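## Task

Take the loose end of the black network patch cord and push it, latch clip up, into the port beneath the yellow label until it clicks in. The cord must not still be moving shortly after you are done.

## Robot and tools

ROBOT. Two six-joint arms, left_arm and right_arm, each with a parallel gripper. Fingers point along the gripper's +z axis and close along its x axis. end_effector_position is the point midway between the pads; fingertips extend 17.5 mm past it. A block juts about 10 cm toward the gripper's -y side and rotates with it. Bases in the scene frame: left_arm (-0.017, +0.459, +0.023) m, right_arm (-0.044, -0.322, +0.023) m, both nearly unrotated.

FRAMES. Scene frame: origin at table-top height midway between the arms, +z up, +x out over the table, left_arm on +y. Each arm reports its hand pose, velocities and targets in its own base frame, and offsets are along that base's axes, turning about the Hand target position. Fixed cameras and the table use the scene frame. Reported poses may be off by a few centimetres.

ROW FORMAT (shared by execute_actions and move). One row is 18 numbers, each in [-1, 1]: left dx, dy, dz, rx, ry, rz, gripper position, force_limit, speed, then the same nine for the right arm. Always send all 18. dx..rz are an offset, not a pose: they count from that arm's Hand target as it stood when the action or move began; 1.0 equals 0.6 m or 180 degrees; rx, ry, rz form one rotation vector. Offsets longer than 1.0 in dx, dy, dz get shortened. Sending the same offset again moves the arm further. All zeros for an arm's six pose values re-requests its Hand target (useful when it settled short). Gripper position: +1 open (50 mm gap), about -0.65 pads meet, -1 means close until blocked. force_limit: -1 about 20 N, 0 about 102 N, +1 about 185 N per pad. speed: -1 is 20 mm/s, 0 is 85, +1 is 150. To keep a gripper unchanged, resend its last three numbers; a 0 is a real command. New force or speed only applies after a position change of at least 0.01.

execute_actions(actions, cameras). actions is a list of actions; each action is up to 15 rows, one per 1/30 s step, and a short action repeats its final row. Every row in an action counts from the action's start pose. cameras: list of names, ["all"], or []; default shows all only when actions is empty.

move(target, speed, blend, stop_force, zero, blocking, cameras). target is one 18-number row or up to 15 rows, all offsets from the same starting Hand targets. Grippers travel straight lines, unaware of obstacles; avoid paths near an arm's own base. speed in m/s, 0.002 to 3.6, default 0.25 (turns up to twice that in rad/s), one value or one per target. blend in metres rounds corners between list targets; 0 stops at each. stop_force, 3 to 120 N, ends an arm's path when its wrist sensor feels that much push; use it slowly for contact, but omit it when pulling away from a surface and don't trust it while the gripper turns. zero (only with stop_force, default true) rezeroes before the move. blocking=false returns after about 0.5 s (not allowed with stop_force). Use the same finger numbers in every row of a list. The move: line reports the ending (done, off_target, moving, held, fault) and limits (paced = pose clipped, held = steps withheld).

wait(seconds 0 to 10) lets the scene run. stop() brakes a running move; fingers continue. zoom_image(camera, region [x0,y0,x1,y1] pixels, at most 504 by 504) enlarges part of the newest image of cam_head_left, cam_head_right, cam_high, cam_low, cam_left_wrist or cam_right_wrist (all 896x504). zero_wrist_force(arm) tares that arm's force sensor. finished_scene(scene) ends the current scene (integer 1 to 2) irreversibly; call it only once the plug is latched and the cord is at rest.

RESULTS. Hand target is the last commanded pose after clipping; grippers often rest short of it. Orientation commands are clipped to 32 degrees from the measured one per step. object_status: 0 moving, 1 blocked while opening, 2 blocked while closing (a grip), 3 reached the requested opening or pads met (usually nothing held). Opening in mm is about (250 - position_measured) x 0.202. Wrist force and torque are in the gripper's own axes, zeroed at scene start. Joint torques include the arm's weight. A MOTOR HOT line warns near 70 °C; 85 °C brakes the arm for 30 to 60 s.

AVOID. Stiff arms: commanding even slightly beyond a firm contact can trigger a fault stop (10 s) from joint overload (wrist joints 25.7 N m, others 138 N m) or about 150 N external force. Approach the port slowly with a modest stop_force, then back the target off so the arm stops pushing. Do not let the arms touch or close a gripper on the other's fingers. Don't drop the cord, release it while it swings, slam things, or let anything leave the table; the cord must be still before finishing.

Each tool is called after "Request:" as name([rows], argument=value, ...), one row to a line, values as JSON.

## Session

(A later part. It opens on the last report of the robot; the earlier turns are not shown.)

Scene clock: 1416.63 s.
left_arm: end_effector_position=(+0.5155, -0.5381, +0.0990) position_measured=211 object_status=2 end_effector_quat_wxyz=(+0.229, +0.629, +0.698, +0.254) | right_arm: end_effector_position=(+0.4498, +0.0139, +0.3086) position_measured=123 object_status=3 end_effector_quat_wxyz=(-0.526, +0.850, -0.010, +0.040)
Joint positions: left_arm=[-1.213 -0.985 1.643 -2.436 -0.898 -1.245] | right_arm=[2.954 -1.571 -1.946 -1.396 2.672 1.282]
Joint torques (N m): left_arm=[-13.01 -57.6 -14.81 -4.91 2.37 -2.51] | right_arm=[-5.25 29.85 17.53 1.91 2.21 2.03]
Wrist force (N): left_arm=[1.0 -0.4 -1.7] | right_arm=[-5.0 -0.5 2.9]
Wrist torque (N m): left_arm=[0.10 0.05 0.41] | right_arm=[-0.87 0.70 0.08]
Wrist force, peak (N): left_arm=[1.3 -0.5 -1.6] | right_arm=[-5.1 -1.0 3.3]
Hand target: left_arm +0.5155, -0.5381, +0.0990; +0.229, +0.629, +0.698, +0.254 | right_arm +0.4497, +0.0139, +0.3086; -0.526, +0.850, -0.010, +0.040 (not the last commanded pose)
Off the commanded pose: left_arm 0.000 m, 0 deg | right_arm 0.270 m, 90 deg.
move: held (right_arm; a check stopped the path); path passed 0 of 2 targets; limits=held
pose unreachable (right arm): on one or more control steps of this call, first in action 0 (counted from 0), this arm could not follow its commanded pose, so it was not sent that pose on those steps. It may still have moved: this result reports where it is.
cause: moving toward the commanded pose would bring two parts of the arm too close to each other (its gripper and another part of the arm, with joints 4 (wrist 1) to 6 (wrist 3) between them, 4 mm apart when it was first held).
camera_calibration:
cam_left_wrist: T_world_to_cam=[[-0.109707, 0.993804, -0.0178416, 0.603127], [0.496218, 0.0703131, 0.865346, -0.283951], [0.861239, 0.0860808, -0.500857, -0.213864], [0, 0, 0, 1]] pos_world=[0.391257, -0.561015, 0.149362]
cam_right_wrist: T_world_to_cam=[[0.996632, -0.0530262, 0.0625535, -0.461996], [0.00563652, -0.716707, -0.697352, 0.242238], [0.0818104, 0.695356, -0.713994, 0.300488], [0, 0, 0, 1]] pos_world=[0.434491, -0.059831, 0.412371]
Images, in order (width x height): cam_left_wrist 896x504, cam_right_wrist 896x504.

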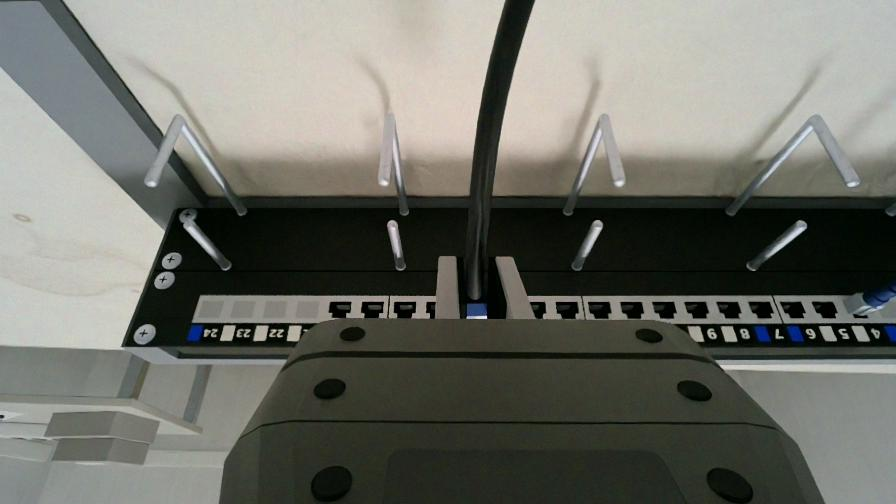

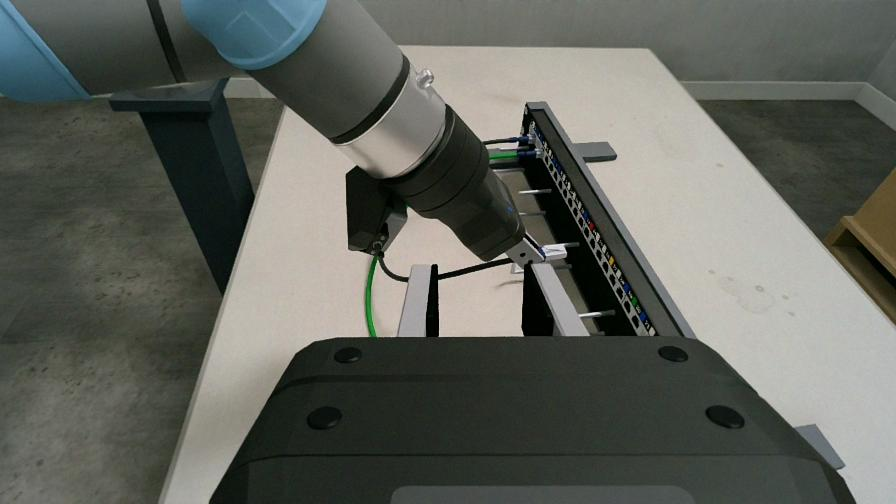

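Request:
move([
  [0,0,0,0,0,0,-1,-0.5,-1,0.15,0.08,-0.12,0,0,-0.1,0.2,-0.85,-0.9],
  [0,0,0,0,0,0,-1,-0.5,-1,0.22,0.238,-0.281,0,0,-0.1,0.2,-0.85,-0.9],
], speed=[0.15,0.08], blend=0.02, cameras=["cam_right_wrist"])

Request:
zoom_image(camera="cam_right_wrist", region=[330, 130, 580, 270])

Scene clock: 1437.70 s.
left_arm: end_effector_position=(+0.5155, -0.5381, +0.0990) position_measured=211 object_status=2 end_effector_quat_wxyz=(+0.229, +0.629, +0.698, +0.254) | right_arm: end_effector_position=(+0.5818, +0.1567, +0.1401) position_measured=123 object_status=3 end_effector_quat_wxyz=(-0.513, +0.838, -0.143, +0.122)
Joint positions: left_arm=[-1.213 -0.985 1.643 -2.436 -0.898 -1.245] | right_arm=[3.299 -2.114 -2.097 0.319 2.434 2.46]
Joint torques (N m): left_arm=[-13.35 -57.05 -16.27 -3.25 2.22 -2.55] | right_arm=[-7.53 40.73 5.65 0.98 3.61 -1.85]
Wrist force (N): left_arm=[1.0 -0.3 -1.4] | right_arm=[-4.8 -0.8 3.0]
Wrist torque (N m): left_arm=[0.13 0.07 0.41] | right_arm=[-0.93 0.71 0.11]
Wrist force, peak (N): left_arm=[1.4 -0.6 -1.4] | right_arm=[-5.0 -0.5 4.5]
Hand target: left_arm +0.5155, -0.5381, +0.0990; +0.229, +0.629, +0.698, +0.254 | right_arm +0.5817, +0.1567, +0.1400; -0.513, +0.838, -0.143, +0.122
Off the commanded pose: left_arm 0.000 m, 0 deg | right_arm 0.000 m, 0 deg.
move: done
camera_calibration:
cam_right_wrist: T_world_to_cam=[[0.931394, -0.358585, 0.0626327, -0.489569], [-0.216155, -0.683264, -0.697444, 0.350151], [0.292887, 0.636056, -0.713897, -0.0434259], [0, 0, 0, 1]] pos_world=[0.544387, 0.0913148, 0.243872]
Images, in order (width x height): cam_right_wrist 896x504.

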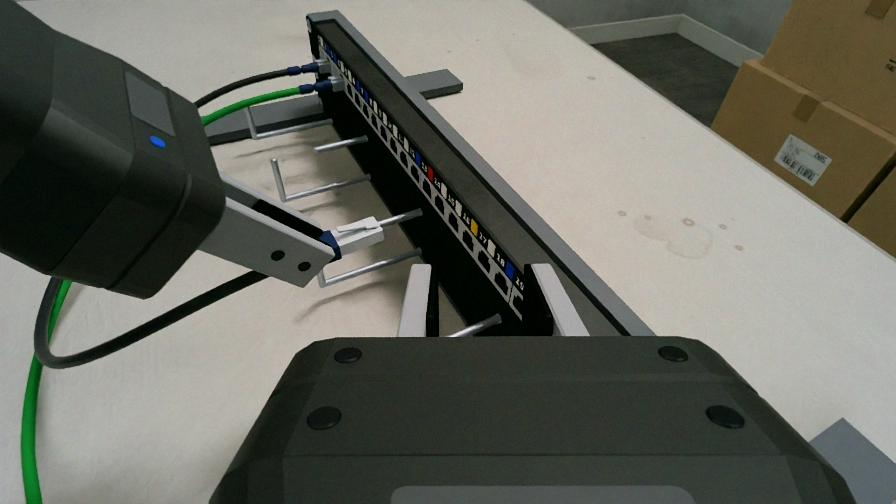

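Scaled by 2.016 from the camera's 896x504 image, which has a finer 1280x720 frame.

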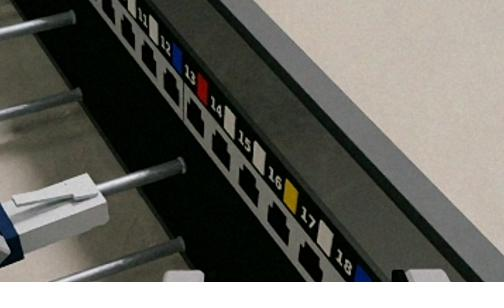

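Request:
zoom_image(camera="cam_right_wrist", region=[310, 200, 400, 260])

Request:
zoom_image(camera="cam_right_wrist", region=[430, 200, 520, 260])

Scaled by 5.600 from the camera's 896x504 image, which has a finer 1280x720 frame.

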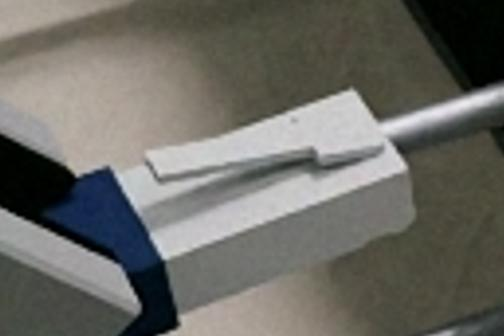

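Scaled by 5.600 from the camera's 896x504 image, which has a finer 1280x720 frame.

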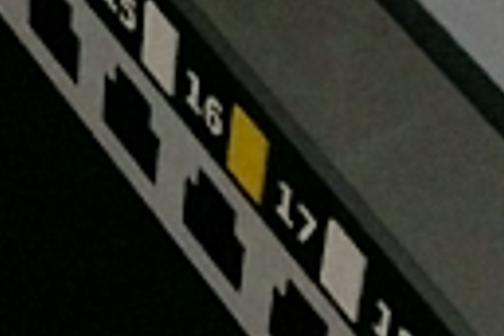

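Request:
move([
  [0.0697,0.0073,-0.0567,0,0,0,-1,-0.5,-1,0,0,0,0,0,0,0.2,-0.85,-0.9],
], speed=0.04, stop_force=8, cameras=["cam_left_wrist","cam_right_wrist"])

Request:
zoom_image(camera="cam_right_wrist", region=[370, 190, 530, 290])

Request:
zoom_image(camera="cam_left_wrist", region=[380, 240, 580, 330])

Scene clock: 1525.47 s.
left_arm: end_effector_position=(+0.5573, -0.5338, +0.0650) position_measured=211 object_status=2 end_effector_quat_wxyz=(+0.229, +0.629, +0.698, +0.254) | right_arm: end_effector_position=(+0.5817, +0.1567, +0.1400) position_measured=123 object_status=3 end_effector_quat_wxyz=(-0.513, +0.838, -0.143, +0.122)
Joint positions: left_arm=[-1.152 -0.889 1.595 -2.531 -0.912 -1.168] | right_arm=[3.299 -2.114 -2.098 0.319 2.434 2.46]
Joint torques (N m): left_arm=[-13.19 -60.61 -14.11 -0.64 2.47 -2.57] | right_arm=[-7.97 37.56 7.89 0.93 3.5 -1.98]
Wrist force (N): left_arm=[1.2 -0.6 -0.8] | right_arm=[-4.8 -0.9 3.5]
Wrist torque (N m): left_arm=[0.05 0.06 0.46] | right_arm=[-0.95 0.72 0.11]
Wrist force, peak (N): left_arm=[1.1 -0.9 -2.1] | right_arm=[-5.2 -0.7 3.7]
Hand target: left_arm +0.5573, -0.5338, +0.0650; +0.229, +0.629, +0.698, +0.254 | right_arm +0.5817, +0.1567, +0.1400; -0.513, +0.838, -0.143, +0.122
Off the commanded pose: left_arm 0.000 m, 0 deg | right_arm 0.000 m, 0 deg.
move: done
camera_calibration:
cam_left_wrist: T_world_to_cam=[[-0.109707, 0.993804, -0.0178416, 0.602734], [0.496218, 0.0703131, 0.865346, -0.275581], [0.861239, 0.0860808, -0.500857, -0.267272], [0, 0, 0, 1]] pos_world=[0.433057, -0.556615, 0.115362]
cam_right_wrist: T_world_to_cam=[[0.931413, -0.358562, 0.0624721, -0.489536], [-0.216248, -0.683246, -0.697432, 0.350127], [0.292757, 0.636088, -0.713923, -0.0434233], [0, 0, 0, 1]] pos_world=[0.544387, 0.0913151, 0.243771]
Images, in order (width x height): cam_left_wrist 896x504, cam_right_wrist 896x504.

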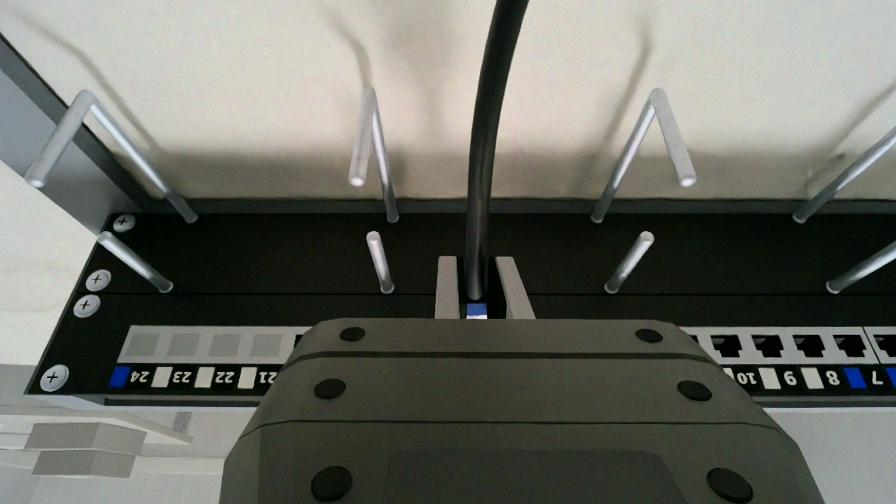

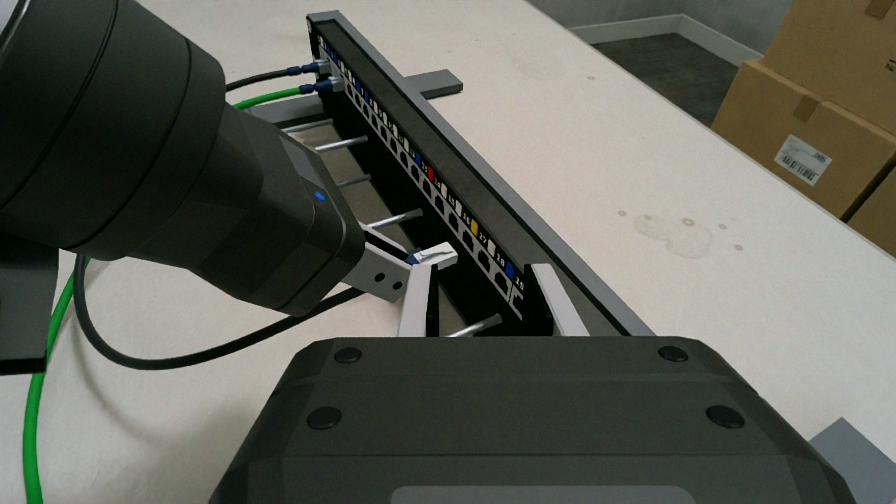

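Scaled by 3.150 from the camera's 896x504 image, which has a finer 1280x720 frame.

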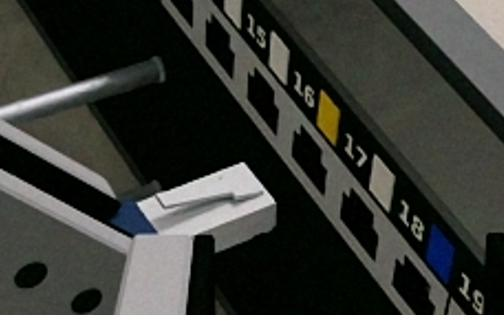

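Scaled by 2.520 from the camera's 896x504 image, which has a finer 1280x720 frame.

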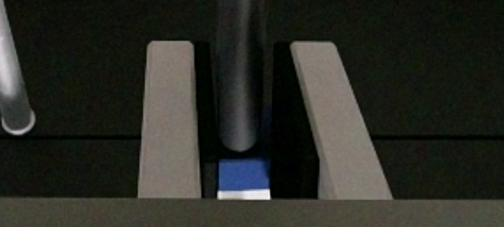

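Request:
zoom_image(camera="cam_left_wrist", region=[100, 300, 320, 420])

Request:
zoom_image(camera="cam_left_wrist", region=[676, 300, 896, 420])

Scaled by 2.291 from the camera's 896x504 image, which has a finer 1280x720 frame.

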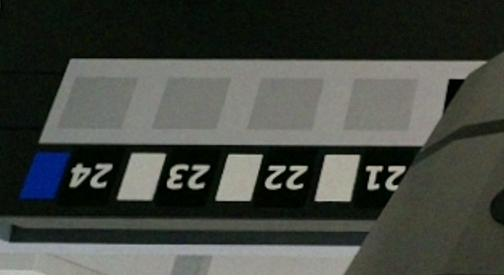

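Scaled by 2.291 from the camera's 896x504 image, which has a finer 1280x720 frame.

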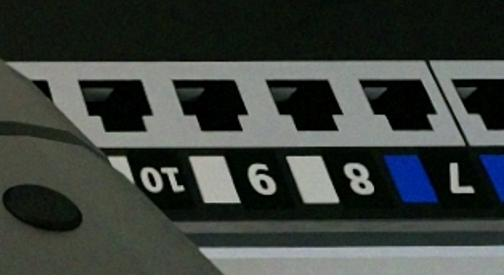

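Request:
move([
  [0.0078,0.0058,0.0033,0,0,0,-1,-0.5,-1,0,0,0,0,0,0,0.2,-0.85,-0.9],
], speed=0.02, stop_force=5, cameras=["cam_left_wrist","cam_right_wrist"])

Request:
zoom_image(camera="cam_right_wrist", region=[420, 200, 520, 275])

Scene clock: 1595.07 s.
left_arm: end_effector_position=(+0.5620, -0.5303, +0.0670) position_measured=211 object_status=2 end_effector_quat_wxyz=(+0.229, +0.629, +0.698, +0.254) | right_arm: end_effector_position=(+0.5817, +0.1567, +0.1400) position_measured=123 object_status=3 end_effector_quat_wxyz=(-0.513, +0.838, -0.143, +0.122)
Joint positions: left_arm=[-1.143 -0.891 1.594 -2.535 -0.915 -1.158] | right_arm=[3.299 -2.114 -2.098 0.319 2.434 2.46]
Joint torques (N m): left_arm=[-13.3 -45.84 -28.66 -0.69 2.03 -2.65] | right_arm=[-7.56 40.72 11.8 1.02 3.74 -1.54]
Wrist force (N): left_arm=[1.2 -0.5 -0.9] | right_arm=[-4.9 -0.8 3.7]
Wrist torque (N m): left_arm=[0.07 0.06 0.43] | right_arm=[-0.93 0.74 0.11]
Wrist force, peak (N): left_arm=[1.3 -0.8 -1.4] | right_arm=[-5.4 -0.6 3.4]
Hand target: left_arm +0.5620, -0.5303, +0.0670; +0.229, +0.629, +0.698, +0.254 | right_arm +0.5817, +0.1567, +0.1400; -0.513, +0.838, -0.143, +0.122
Off the commanded pose: left_arm 0.000 m, 0 deg | right_arm 0.000 m, 0 deg.
move: done
camera_calibration:
cam_left_wrist: T_world_to_cam=[[-0.109662, 0.993806, -0.0179834, 0.599805], [0.496169, 0.0704094, 0.865366, -0.279818], [0.861272, 0.0859752, -0.500817, -0.270697], [0, 0, 0, 1]] pos_world=[0.437757, -0.553115, 0.117362]
cam_right_wrist: T_world_to_cam=[[0.931413, -0.358562, 0.0624721, -0.489536], [-0.216248, -0.683246, -0.697432, 0.350127], [0.292757, 0.636088, -0.713923, -0.0434233], [0, 0, 0, 1]] pos_world=[0.544387, 0.0913151, 0.243771]
Images, in order (width x height): cam_left_wrist 896x504, cam_right_wrist 896x504.

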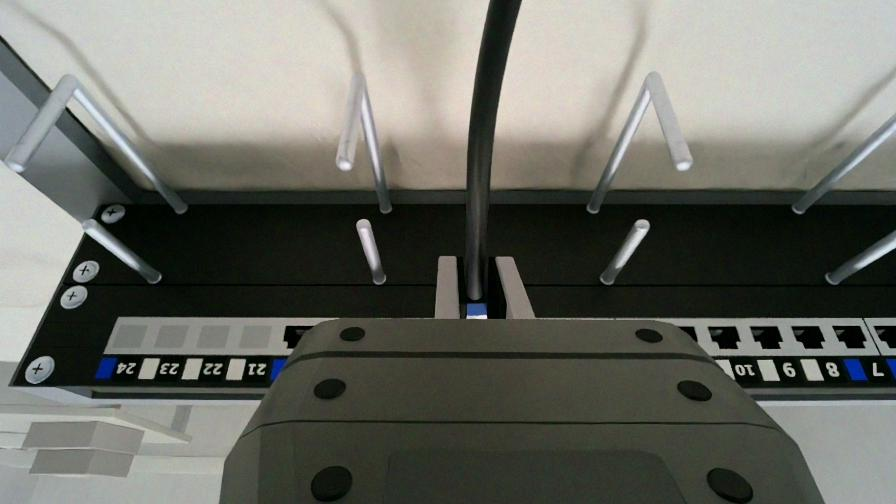

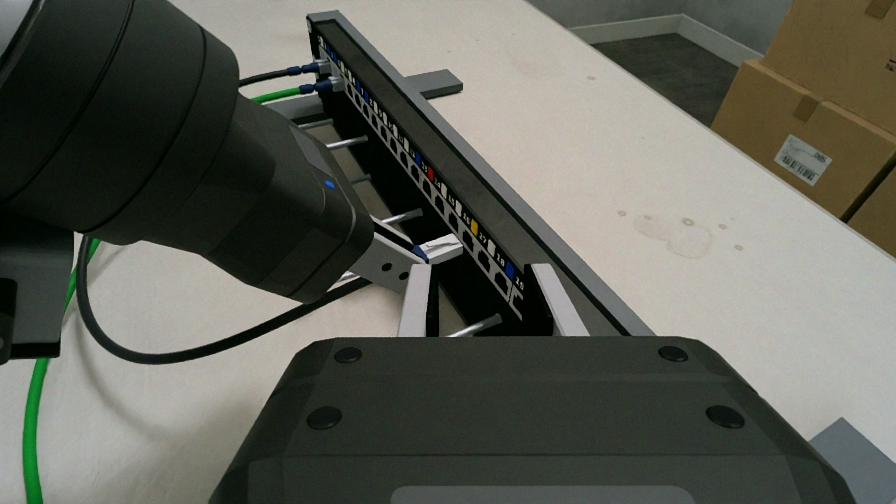

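Scaled by 5.040 from the camera's 896x504 image, which has a finer 1280x720 frame.

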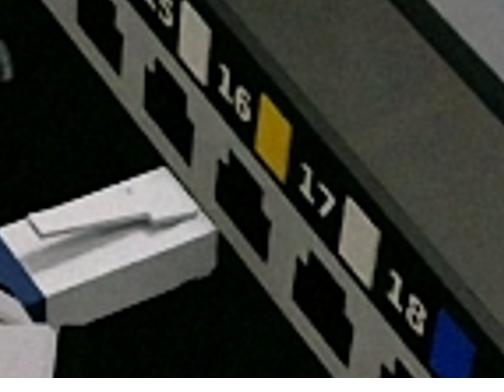

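Request:
move([
  [0.0005,0,0.0038,-0.0020,0.0193,0,-1,-0.5,-1,0,0,0,0,0,0,0.2,-0.85,-0.9],
], speed=0.02, cameras=["cam_left_wrist","cam_right_wrist"])

Request:
zoom_image(camera="cam_right_wrist", region=[430, 210, 500, 270])

Request:
zoom_image(camera="cam_left_wrist", region=[100, 290, 320, 410])

Request:
zoom_image(camera="cam_left_wrist", region=[676, 290, 896, 410])

Request:
zoom_image(camera="cam_left_wrist", region=[425, 240, 535, 325])

Scene clock: 1649.00 s.
left_arm: end_effector_position=(+0.5623, -0.5303, +0.0693) position_measured=211 object_status=2 end_effector_quat_wxyz=(+0.210, +0.636, +0.705, +0.233) | right_arm: end_effector_position=(+0.5817, +0.1567, +0.1400) position_measured=123 object_status=3 end_effector_quat_wxyz=(-0.513, +0.838, -0.143, +0.122)
Joint positions: left_arm=[-1.125 -0.901 1.566 -2.479 -0.975 -1.154] | right_arm=[3.299 -2.114 -2.098 0.319 2.434 2.46]
Joint torques (N m): left_arm=[2.61 -56.02 -21 -4.75 2.48 2.03] | right_arm=[-6.95 40.36 14.12 1.08 3.59 -1.11]
Wrist force (N): left_arm=[1.4 -0.2 -1.3] | right_arm=[-4.9 -1.0 3.3]
Wrist torque (N m): left_arm=[0.09 0.02 0.42] | right_arm=[-0.95 0.74 0.11]
Wrist force, peak (N): left_arm=[1.5 -0.8 -1.2] | right_arm=[-5.5 -0.7 3.4]
Hand target: left_arm +0.5623, -0.5303, +0.0693; +0.210, +0.636, +0.705, +0.233 | right_arm +0.5817, +0.1567, +0.1400; -0.513, +0.838, -0.143, +0.122
Off the commanded pose: left_arm 0.000 m, 0 deg | right_arm 0.000 m, 0 deg.
move: done
camera_calibration:
cam_left_wrist: T_world_to_cam=[[-0.110748, 0.993696, -0.0173895, 0.600345], [0.547953, 0.0756482, 0.833081, -0.306121], [0.829146, 0.0827331, -0.552877, -0.249925], [0, 0, 0, 1]] pos_world=[0.441451, -0.552726, 0.127285]
cam_right_wrist: T_world_to_cam=[[0.931413, -0.358562, 0.0624721, -0.489536], [-0.216248, -0.683246, -0.697432, 0.350127], [0.292757, 0.636088, -0.713923, -0.0434233], [0, 0, 0, 1]] pos_world=[0.544387, 0.0913151, 0.243771]
Images, in order (width x height): cam_left_wrist 896x504, cam_right_wrist 896x504.

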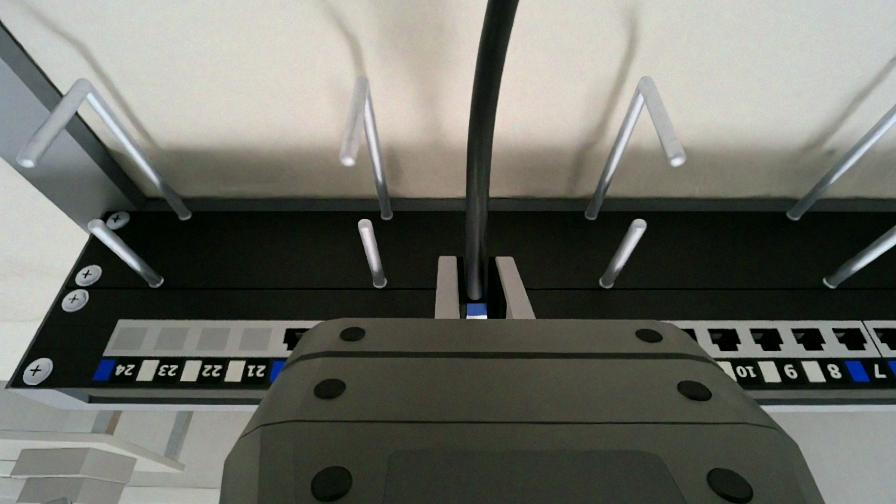

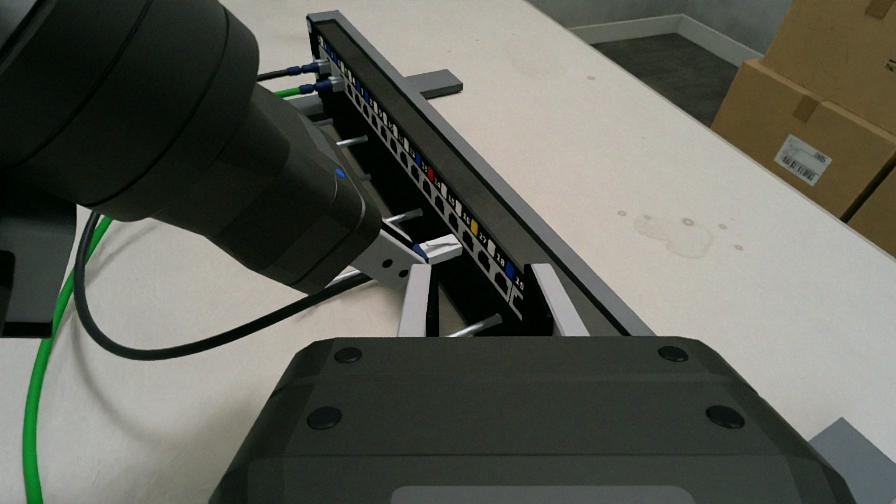

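Scaled by 7.200 from the camera's 896x504 image, which has a finer 1280x720 frame.

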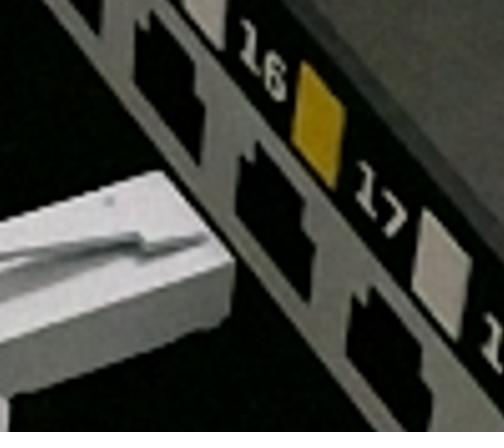

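Scaled by 2.291 from the camera's 896x504 image, which has a finer 1280x720 frame.

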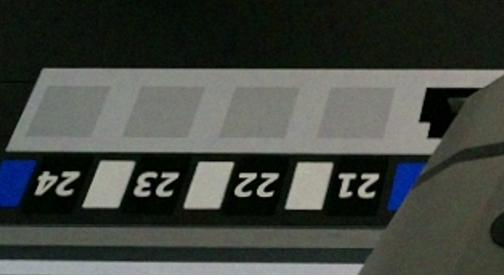

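Scaled by 2.291 from the camera's 896x504 image, which has a finer 1280x720 frame.

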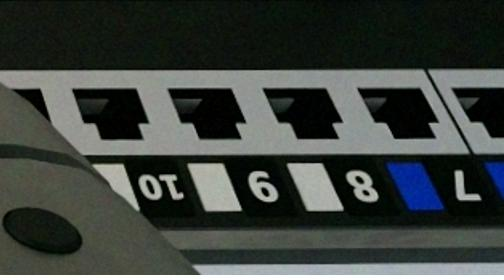

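Scaled by 4.582 from the camera's 896x504 image, which has a finer 1280x720 frame.

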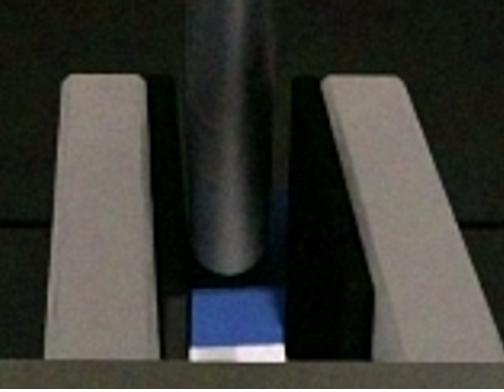

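Request:
move([
  [0.0166,0.0017,0,0,0,0,-1,-0.5,-1,0,0,0,0,0,0,0.2,-0.85,-0.9],
], speed=0.01, stop_force=5, cameras=["cam_left_wrist","cam_right_wrist"])

Request:
zoom_image(camera="cam_right_wrist", region=[430, 210, 500, 270])

Scene clock: 1675.47 s.
left_arm: end_effector_position=(+0.5691, -0.5296, +0.0693) position_measured=211 object_status=2 end_effector_quat_wxyz=(+0.210, +0.636, +0.705, +0.233) | right_arm: end_effector_position=(+0.5817, +0.1567, +0.1400) position_measured=123 object_status=3 end_effector_quat_wxyz=(-0.513, +0.838, -0.143, +0.122)
Joint positions: left_arm=[-1.115 -0.893 1.554 -2.481 -0.977 -1.143] | right_arm=[3.299 -2.114 -2.098 0.319 2.434 2.46]
Joint torques (N m): left_arm=[-11.02 -61.38 -15.28 -1.2 3.15 -2.58] | right_arm=[-7.5 41.21 18.27 1.22 3.58 -0.82]
Wrist force (N): left_arm=[1.1 -3.4 -3.3] | right_arm=[-4.8 -0.6 3.4]
Wrist torque (N m): left_arm=[0.06 0.04 0.44] | right_arm=[-0.90 0.71 0.12]
Wrist force, peak (N): left_arm=[-0.1 -9.1 -7.8] | right_arm=[-5.2 -0.5 3.6]
Hand target: left_arm +0.5691, -0.5296, +0.0692; +0.210, +0.636, +0.705, +0.233 (not the last commanded pose) | right_arm +0.5817, +0.1567, +0.1400; -0.513, +0.838, -0.143, +0.122
Off the commanded pose: left_arm 0.003 m, 0 deg | right_arm 0.000 m, 0 deg.
move: contact (left_arm)
camera_calibration:
cam_left_wrist: T_world_to_cam=[[-0.110793, 0.993689, -0.0175028, 0.60052], [0.54771, 0.0757443, 0.833232, -0.309611], [0.8293, 0.0827298, -0.552646, -0.255687], [0, 0, 0, 1]] pos_world=[0.448152, -0.552126, 0.127184]
cam_right_wrist: T_world_to_cam=[[0.931413, -0.358562, 0.0624721, -0.489536], [-0.216248, -0.683246, -0.697432, 0.350127], [0.292757, 0.636088, -0.713923, -0.0434233], [0, 0, 0, 1]] pos_world=[0.544387, 0.0913151, 0.243771]
Images, in order (width x height): cam_left_wrist 896x504, cam_right_wrist 896x504.

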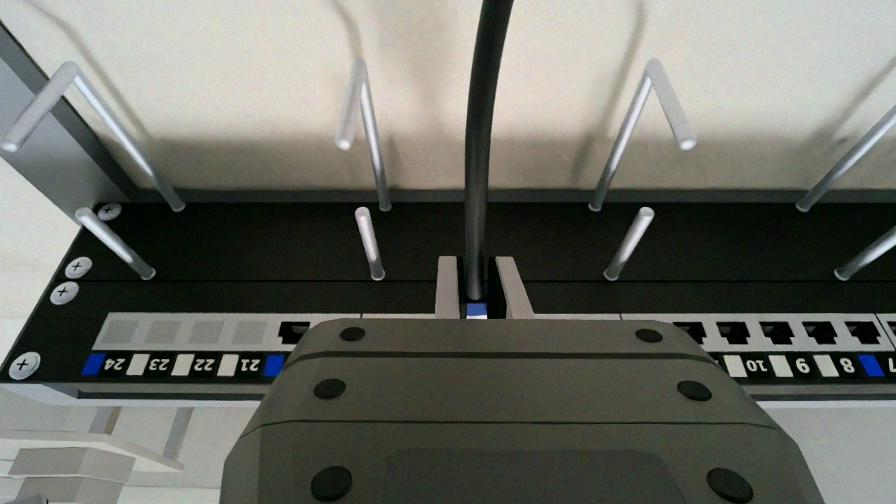

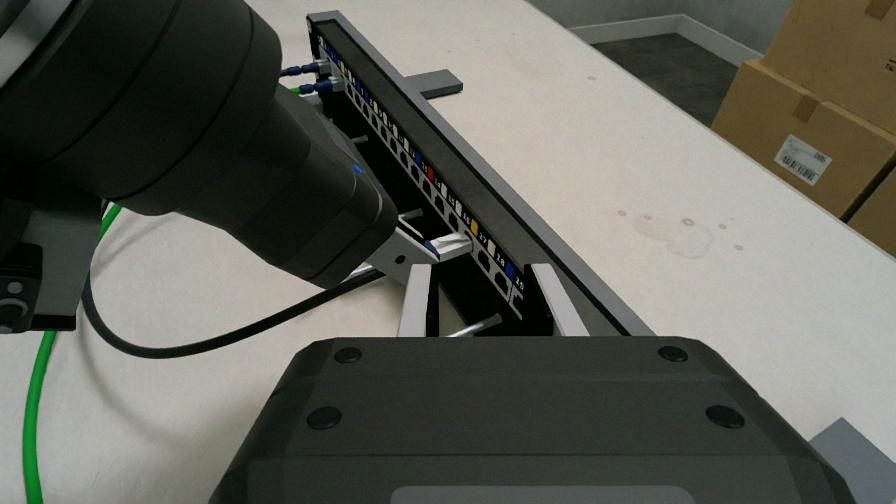

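Scaled by 7.200 from the camera's 896x504 image, which has a finer 1280x720 frame.

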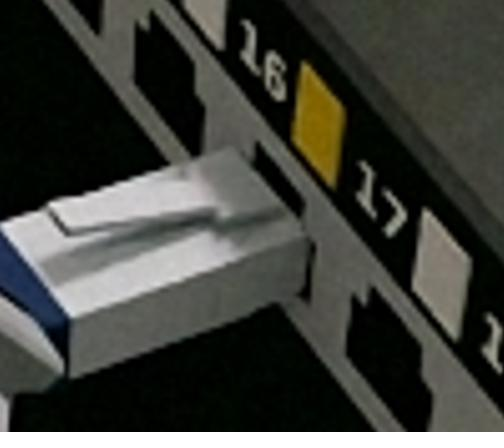

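Request:
zoom_image(camera="cam_right_wrist", region=[444, 206, 496, 276])

Scaled by 7.200 from the camera's 896x504 image, which has a finer 1280x720 frame.

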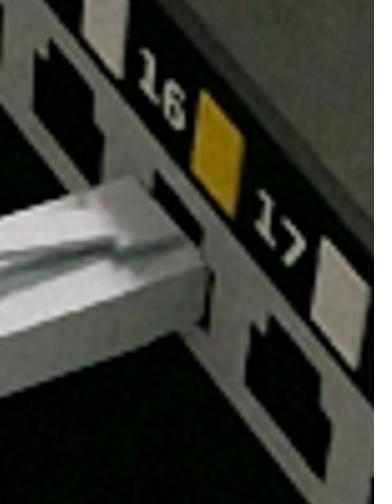

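Request:
move([
  [-0.0048,-0.0017,0.0007,0,0,0,-1,-0.5,-1,0,0,0,0,0,0,0.2,-0.85,-0.9],
], speed=0.02)

Request:
move([
  [0.0149,0.0016,0,0,0,0,-1,-0.5,-1,0,0,0,0,0,0,0.2,-0.85,-0.9],
], speed=0.01, stop_force=4, cameras=["cam_right_wrist"])

Request:
zoom_image(camera="cam_right_wrist", region=[444, 206, 496, 276])

Scene clock: 1735.30 s.
left_arm: end_effector_position=(+0.5661, -0.5306, +0.0697) position_measured=211 object_status=2 end_effector_quat_wxyz=(+0.210, +0.636, +0.705, +0.233) | right_arm: end_effector_position=(+0.5817, +0.1567, +0.1400) position_measured=123 object_status=3 end_effector_quat_wxyz=(-0.513, +0.838, -0.143, +0.122)
Joint positions: left_arm=[-1.12 -0.896 1.557 -2.479 -0.976 -1.148] | right_arm=[3.299 -2.114 -2.098 0.319 2.434 2.46]
Joint torques (N m): left_arm=[-6.05 -56.65 -18.15 -1.13 2.81 -1.49] | right_arm=[-6.75 40.29 18.86 1.19 3.69 -0.48]
Wrist force (N): left_arm=[1.6 -0.5 -1.4] | right_arm=[-4.9 -0.8 3.3]
Wrist torque (N m): left_arm=[0.05 -0.01 0.48] | right_arm=[-0.92 0.73 0.11]
Wrist force, peak (N): left_arm=[1.3 -3.3 -3.9] | right_arm=[-5.3 -0.9 3.4]
Hand target: left_arm +0.5662, -0.5306, +0.0697; +0.210, +0.636, +0.705, +0.233 | right_arm +0.5817, +0.1567, +0.1400; -0.513, +0.838, -0.143, +0.122
Off the commanded pose: left_arm 0.000 m, 0 deg | right_arm 0.000 m, 0 deg.
move: done

Scene clock: 1737.03 s.
left_arm: end_effector_position=(+0.5722, -0.5300, +0.0697) position_measured=211 object_status=2 end_effector_quat_wxyz=(+0.210, +0.636, +0.705, +0.233) | right_arm: end_effector_position=(+0.5817, +0.1567, +0.1400) position_measured=123 object_status=3 end_effector_quat_wxyz=(-0.513, +0.838, -0.143, +0.122)
Joint positions: left_arm=[-1.112 -0.889 1.545 -2.48 -0.978 -1.138] | right_arm=[3.299 -2.114 -2.098 0.319 2.434 2.46]
Joint torques (N m): left_arm=[-14.66 -61.46 -15.04 -0.43 1.77 -2.51] | right_arm=[-7.12 40.61 18.8 1.15 3.56 -0.35]
Wrist force (N): left_arm=[1.0 2.2 1.1] | right_arm=[-4.8 -0.4 3.4]
Wrist torque (N m): left_arm=[0.10 0.06 0.47] | right_arm=[-0.87 0.72 0.11]
Wrist force, peak (N): left_arm=[0.7 -3.7 -4.0] | right_arm=[-5.2 -0.4 3.4]
Hand target: left_arm +0.5722, -0.5300, +0.0697; +0.210, +0.636, +0.705, +0.233 (not the last commanded pose) | right_arm +0.5817, +0.1567, +0.1400; -0.513, +0.838, -0.143, +0.122
Off the commanded pose: left_arm 0.003 m, 0 deg | right_arm 0.000 m, 0 deg.
move: contact (left_arm)
camera_calibration:
cam_right_wrist: T_world_to_cam=[[0.931413, -0.358562, 0.0624721, -0.489536], [-0.216248, -0.683246, -0.697432, 0.350127], [0.292757, 0.636088, -0.713923, -0.0434233], [0, 0, 0, 1]] pos_world=[0.544387, 0.0913151, 0.243771]
Images, in order (width x height): cam_right_wrist 896x504.

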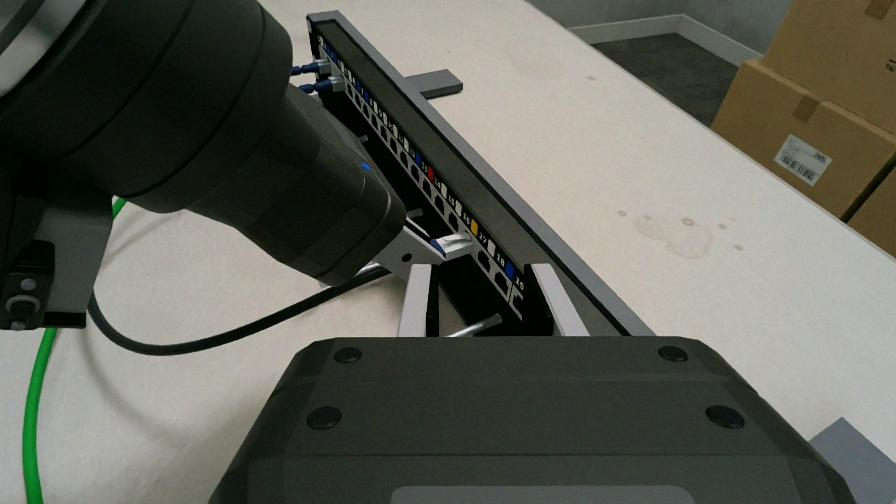

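Scaled by 7.200 from the camera's 896x504 image, which has a finer 1280x720 frame.

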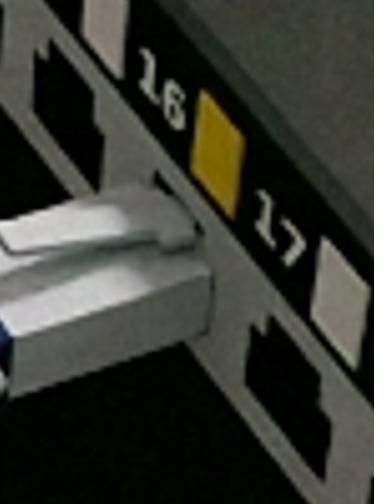

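Request:
move([
  [0.0149,0.0016,0,0,0,0,-1,-0.5,-1,0,0,0,0,0,0,0.2,-0.85,-0.9],
], speed=0.008, stop_force=12, cameras=["cam_right_wrist"])

Request:
zoom_image(camera="cam_right_wrist", region=[424, 206, 496, 276])

Scene clock: 1745.80 s.
left_arm: end_effector_position=(+0.5755, -0.5297, +0.0697) position_measured=211 object_status=2 end_effector_quat_wxyz=(+0.210, +0.636, +0.705, +0.233) | right_arm: end_effector_position=(+0.5817, +0.1567, +0.1400) position_measured=123 object_status=3 end_effector_quat_wxyz=(-0.513, +0.838, -0.143, +0.122)
Joint positions: left_arm=[-1.107 -0.885 1.539 -2.48 -0.979 -1.133] | right_arm=[3.299 -2.114 -2.098 0.319 2.434 2.46]
Joint torques (N m): left_arm=[-12.77 -62.14 -15.28 -0.72 2.68 -2.57] | right_arm=[-6.82 41.55 19.14 1.19 3.56 0.09]
Wrist force (N): left_arm=[1.0 -0.7 0.0] | right_arm=[-5.0 -0.7 3.5]
Wrist torque (N m): left_arm=[0.09 0.03 0.47] | right_arm=[-0.91 0.74 0.12]
Wrist force, peak (N): left_arm=[0.3 -7.3 -6.2] | right_arm=[-5.2 -0.8 3.6]
Hand target: left_arm +0.5755, -0.5297, +0.0697; +0.210, +0.636, +0.705, +0.233 (not the last commanded pose) | right_arm +0.5817, +0.1567, +0.1400; -0.513, +0.838, -0.143, +0.122
Off the commanded pose: left_arm 0.006 m, 0 deg | right_arm 0.000 m, 0 deg.
move: contact (left_arm)
camera_calibration:
cam_right_wrist: T_world_to_cam=[[0.931413, -0.358562, 0.0624721, -0.489536], [-0.216248, -0.683246, -0.697432, 0.350127], [0.292757, 0.636088, -0.713923, -0.0434233], [0, 0, 0, 1]] pos_world=[0.544387, 0.0913151, 0.243771]
Images, in order (width x height): cam_right_wrist 896x504.

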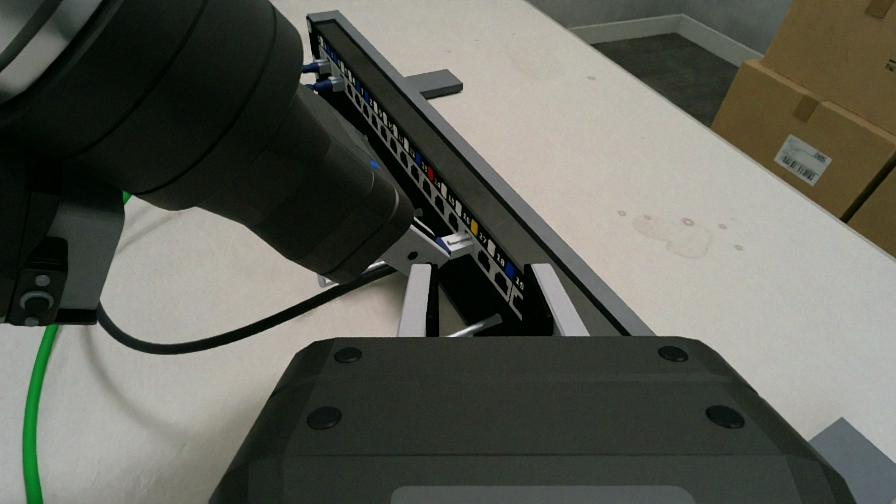

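Scaled by 7.000 from the camera's 896x504 image, which has a finer 1280x720 frame.

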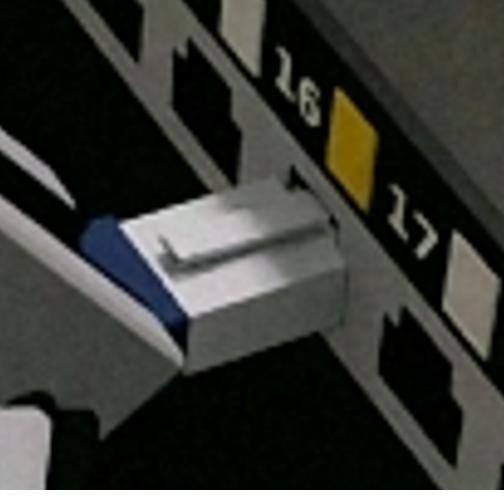

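Request:
move([
  [0.0116,0.0012,0,0,0,0,-1,-0.5,-1,0,0,0,0,0,0,0.2,-0.85,-0.9],
], speed=0.008, stop_force=23, cameras=["cam_right_wrist"])

Request:
zoom_image(camera="cam_right_wrist", region=[424, 206, 496, 276])

Scene clock: 1754.33 s.
left_arm: end_effector_position=(+0.5786, -0.5294, +0.0697) position_measured=211 object_status=2 end_effector_quat_wxyz=(+0.210, +0.636, +0.705, +0.233) | right_arm: end_effector_position=(+0.5817, +0.1567, +0.1400) position_measured=123 object_status=3 end_effector_quat_wxyz=(-0.513, +0.838, -0.143, +0.122)
Joint positions: left_arm=[-1.103 -0.881 1.533 -2.481 -0.981 -1.127] | right_arm=[3.299 -2.114 -2.098 0.319 2.434 2.46]
Joint torques (N m): left_arm=[-3.67 -62.34 -18.97 -3.5 5.91 -2.62] | right_arm=[-6.91 41.26 19.14 1.25 3.76 0.38]
Wrist force (N): left_arm=[3.4 -16.8 -12.1] | right_arm=[-5.0 -0.6 3.4]
Wrist torque (N m): left_arm=[-0.03 0.12 0.45] | right_arm=[-0.91 0.73 0.12]
Wrist force, peak (N): left_arm=[4.5 -23.2 -19.1] | right_arm=[-5.1 -0.7 3.7]
Hand target: left_arm +0.5786, -0.5294, +0.0697; +0.210, +0.636, +0.705, +0.233 (not the last commanded pose) | right_arm +0.5817, +0.1567, +0.1400; -0.513, +0.838, -0.143, +0.122
Off the commanded pose: left_arm 0.004 m, 0 deg | right_arm 0.000 m, 0 deg.
move: contact (left_arm)
camera_calibration:
cam_right_wrist: T_world_to_cam=[[0.931413, -0.358562, 0.0624721, -0.489536], [-0.216248, -0.683246, -0.697432, 0.350127], [0.292757, 0.636088, -0.713923, -0.0434233], [0, 0, 0, 1]] pos_world=[0.544387, 0.0913151, 0.243771]
Images, in order (width x height): cam_right_wrist 896x504.

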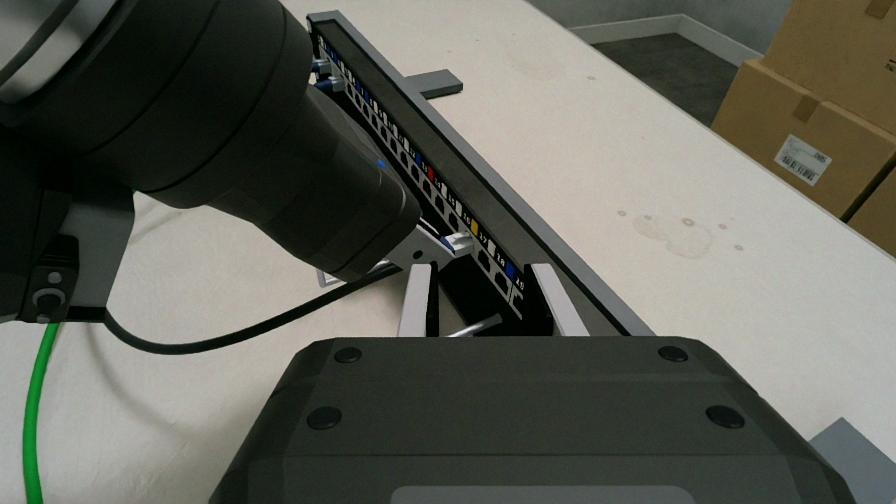

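Scaled by 7.000 from the camera's 896x504 image, which has a finer 1280x720 frame.

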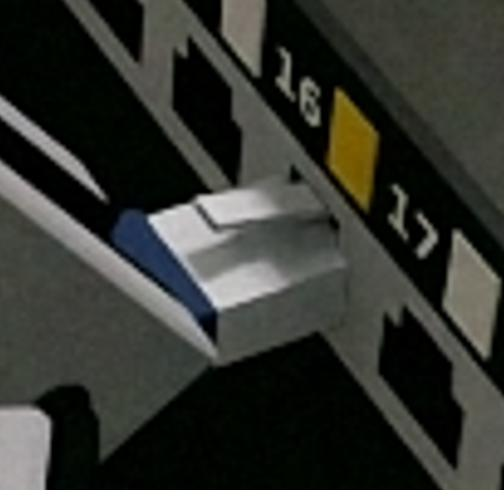

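Request:
move([
  [-0.0083,-0.0009,0,0,0,0,-1,-0.5,-1,0,0,0,0,0,0,0.2,-0.85,-0.9],
], speed=0.006, stop_force=12, zero=false, cameras=["cam_right_wrist"])

Request:
zoom_image(camera="cam_right_wrist", region=[424, 206, 496, 276])

Scene clock: 1765.70 s.
left_arm: end_effector_position=(+0.5766, -0.5296, +0.0697) position_measured=211 object_status=2 end_effector_quat_wxyz=(+0.210, +0.636, +0.705, +0.233) | right_arm: end_effector_position=(+0.5817, +0.1567, +0.1400) position_measured=123 object_status=3 end_effector_quat_wxyz=(-0.513, +0.838, -0.143, +0.122)
Joint positions: left_arm=[-1.105 -0.884 1.537 -2.481 -0.98 -1.131] | right_arm=[3.299 -2.114 -2.098 0.319 2.434 2.46]
Joint torques (N m): left_arm=[7.1 -38.2 -32.19 -1.54 -2.06 2.38] | right_arm=[-6.61 40.6 18.21 1.16 3.73 0.75]
Wrist force (N): left_arm=[1.2 7.3 5.6] | right_arm=[-4.7 -0.3 3.5]
Wrist torque (N m): left_arm=[0.10 -0.07 0.49] | right_arm=[-0.86 0.69 0.12]
Wrist force, peak (N): left_arm=[3.6 -17.1 -12.4] | right_arm=[-5.2 -0.9 3.7]
Hand target: left_arm +0.5766, -0.5296, +0.0697; +0.210, +0.636, +0.705, +0.233 (not the last commanded pose) | right_arm +0.5817, +0.1567, +0.1400; -0.513, +0.838, -0.143, +0.122
Off the commanded pose: left_arm 0.003 m, 0 deg | right_arm 0.000 m, 0 deg.
move: contact (left_arm)
camera_calibration:
cam_right_wrist: T_world_to_cam=[[0.931413, -0.358562, 0.0624721, -0.489536], [-0.216248, -0.683246, -0.697432, 0.350127], [0.292757, 0.636088, -0.713923, -0.0434233], [0, 0, 0, 1]] pos_world=[0.544387, 0.0913151, 0.243771]
Images, in order (width x height): cam_right_wrist 896x504.

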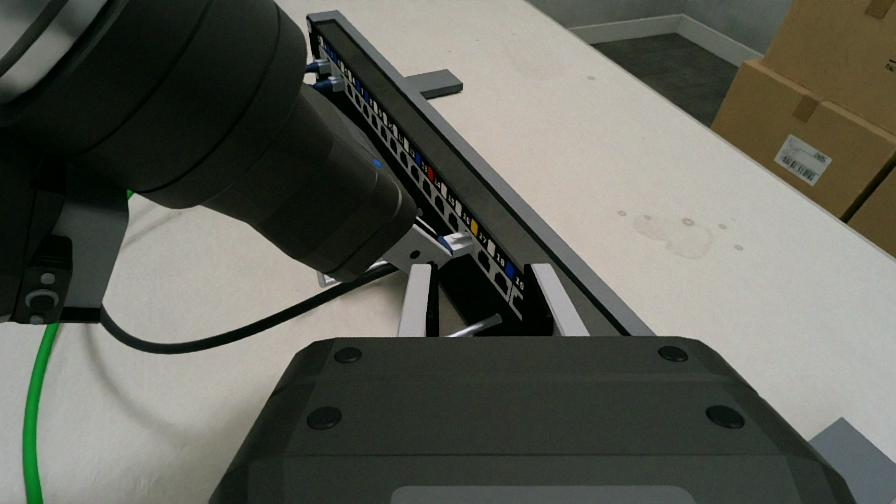

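Scaled by 7.000 from the camera's 896x504 image, which has a finer 1280x720 frame.

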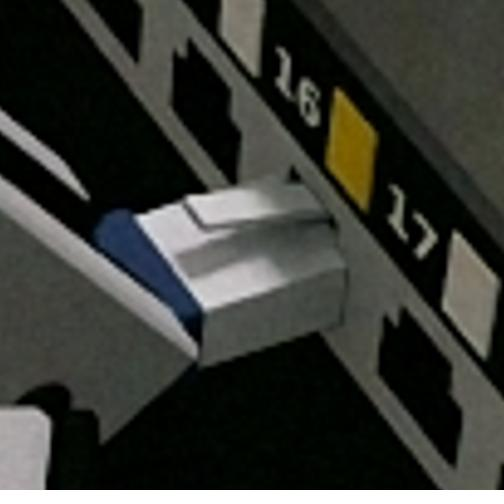

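Request:
move([
  [-0.005,-0.0005,0,0,0,0,-1,-0.5,-1,0,0,0,0,0,0,0.2,-0.85,-0.9],
], speed=0.004, stop_force=7, cameras=["cam_right_wrist"])

Request:
zoom_image(camera="cam_right_wrist", region=[424, 206, 496, 276])

Scene clock: 1783.33 s.
left_arm: end_effector_position=(+0.5763, -0.5295, +0.0696) position_measured=211 object_status=2 end_effector_quat_wxyz=(+0.210, +0.636, +0.705, +0.233) | right_arm: end_effector_position=(+0.5817, +0.1567, +0.1400) position_measured=123 object_status=3 end_effector_quat_wxyz=(-0.513, +0.838, -0.143, +0.122)
Joint positions: left_arm=[-1.106 -0.884 1.538 -2.481 -0.98 -1.131] | right_arm=[3.299 -2.114 -2.098 0.319 2.434 2.46]
Joint torques (N m): left_arm=[3.48 -38.53 -30.17 -3.03 -3.21 2.32] | right_arm=[-7.14 41.3 18.89 1.22 3.58 1.2]
Wrist force (N): left_arm=[0.5 12.8 9.0] | right_arm=[-4.7 -0.7 3.5]
Wrist torque (N m): left_arm=[0.15 -0.08 0.48] | right_arm=[-0.91 0.70 0.11]
Wrist force, peak (N): left_arm=[-0.5 16.5 12.4] | right_arm=[-5.3 -0.5 3.6]
Hand target: left_arm +0.5763, -0.5295, +0.0696; +0.210, +0.636, +0.705, +0.233 (not the last commanded pose) | right_arm +0.5817, +0.1567, +0.1400; -0.513, +0.838, -0.143, +0.122
Off the commanded pose: left_arm 0.003 m, 0 deg | right_arm 0.000 m, 0 deg.
move: contact (left_arm)
camera_calibration:
cam_right_wrist: T_world_to_cam=[[0.931413, -0.358562, 0.0624721, -0.489536], [-0.216248, -0.683246, -0.697432, 0.350127], [0.292757, 0.636088, -0.713923, -0.0434233], [0, 0, 0, 1]] pos_world=[0.544387, 0.0913151, 0.243771]
Images, in order (width x height): cam_right_wrist 896x504.

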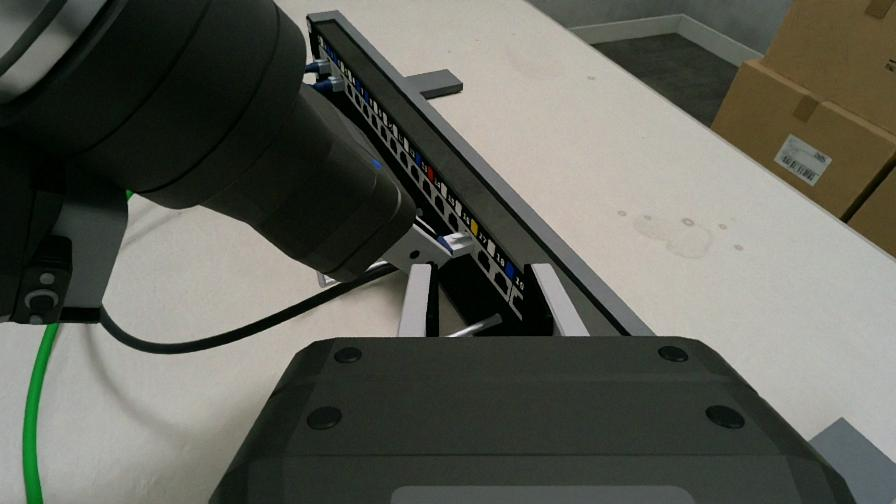

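Scaled by 7.000 from the camera's 896x504 image, which has a finer 1280x720 frame.

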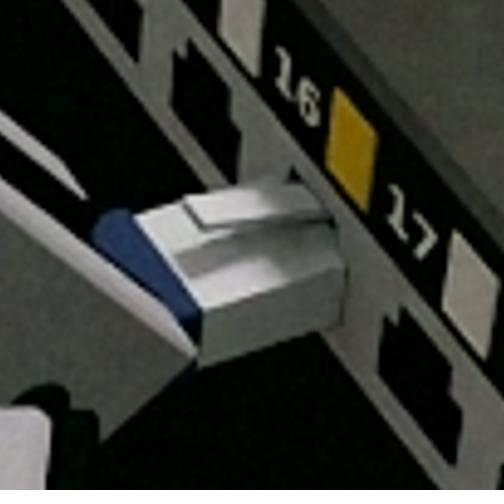

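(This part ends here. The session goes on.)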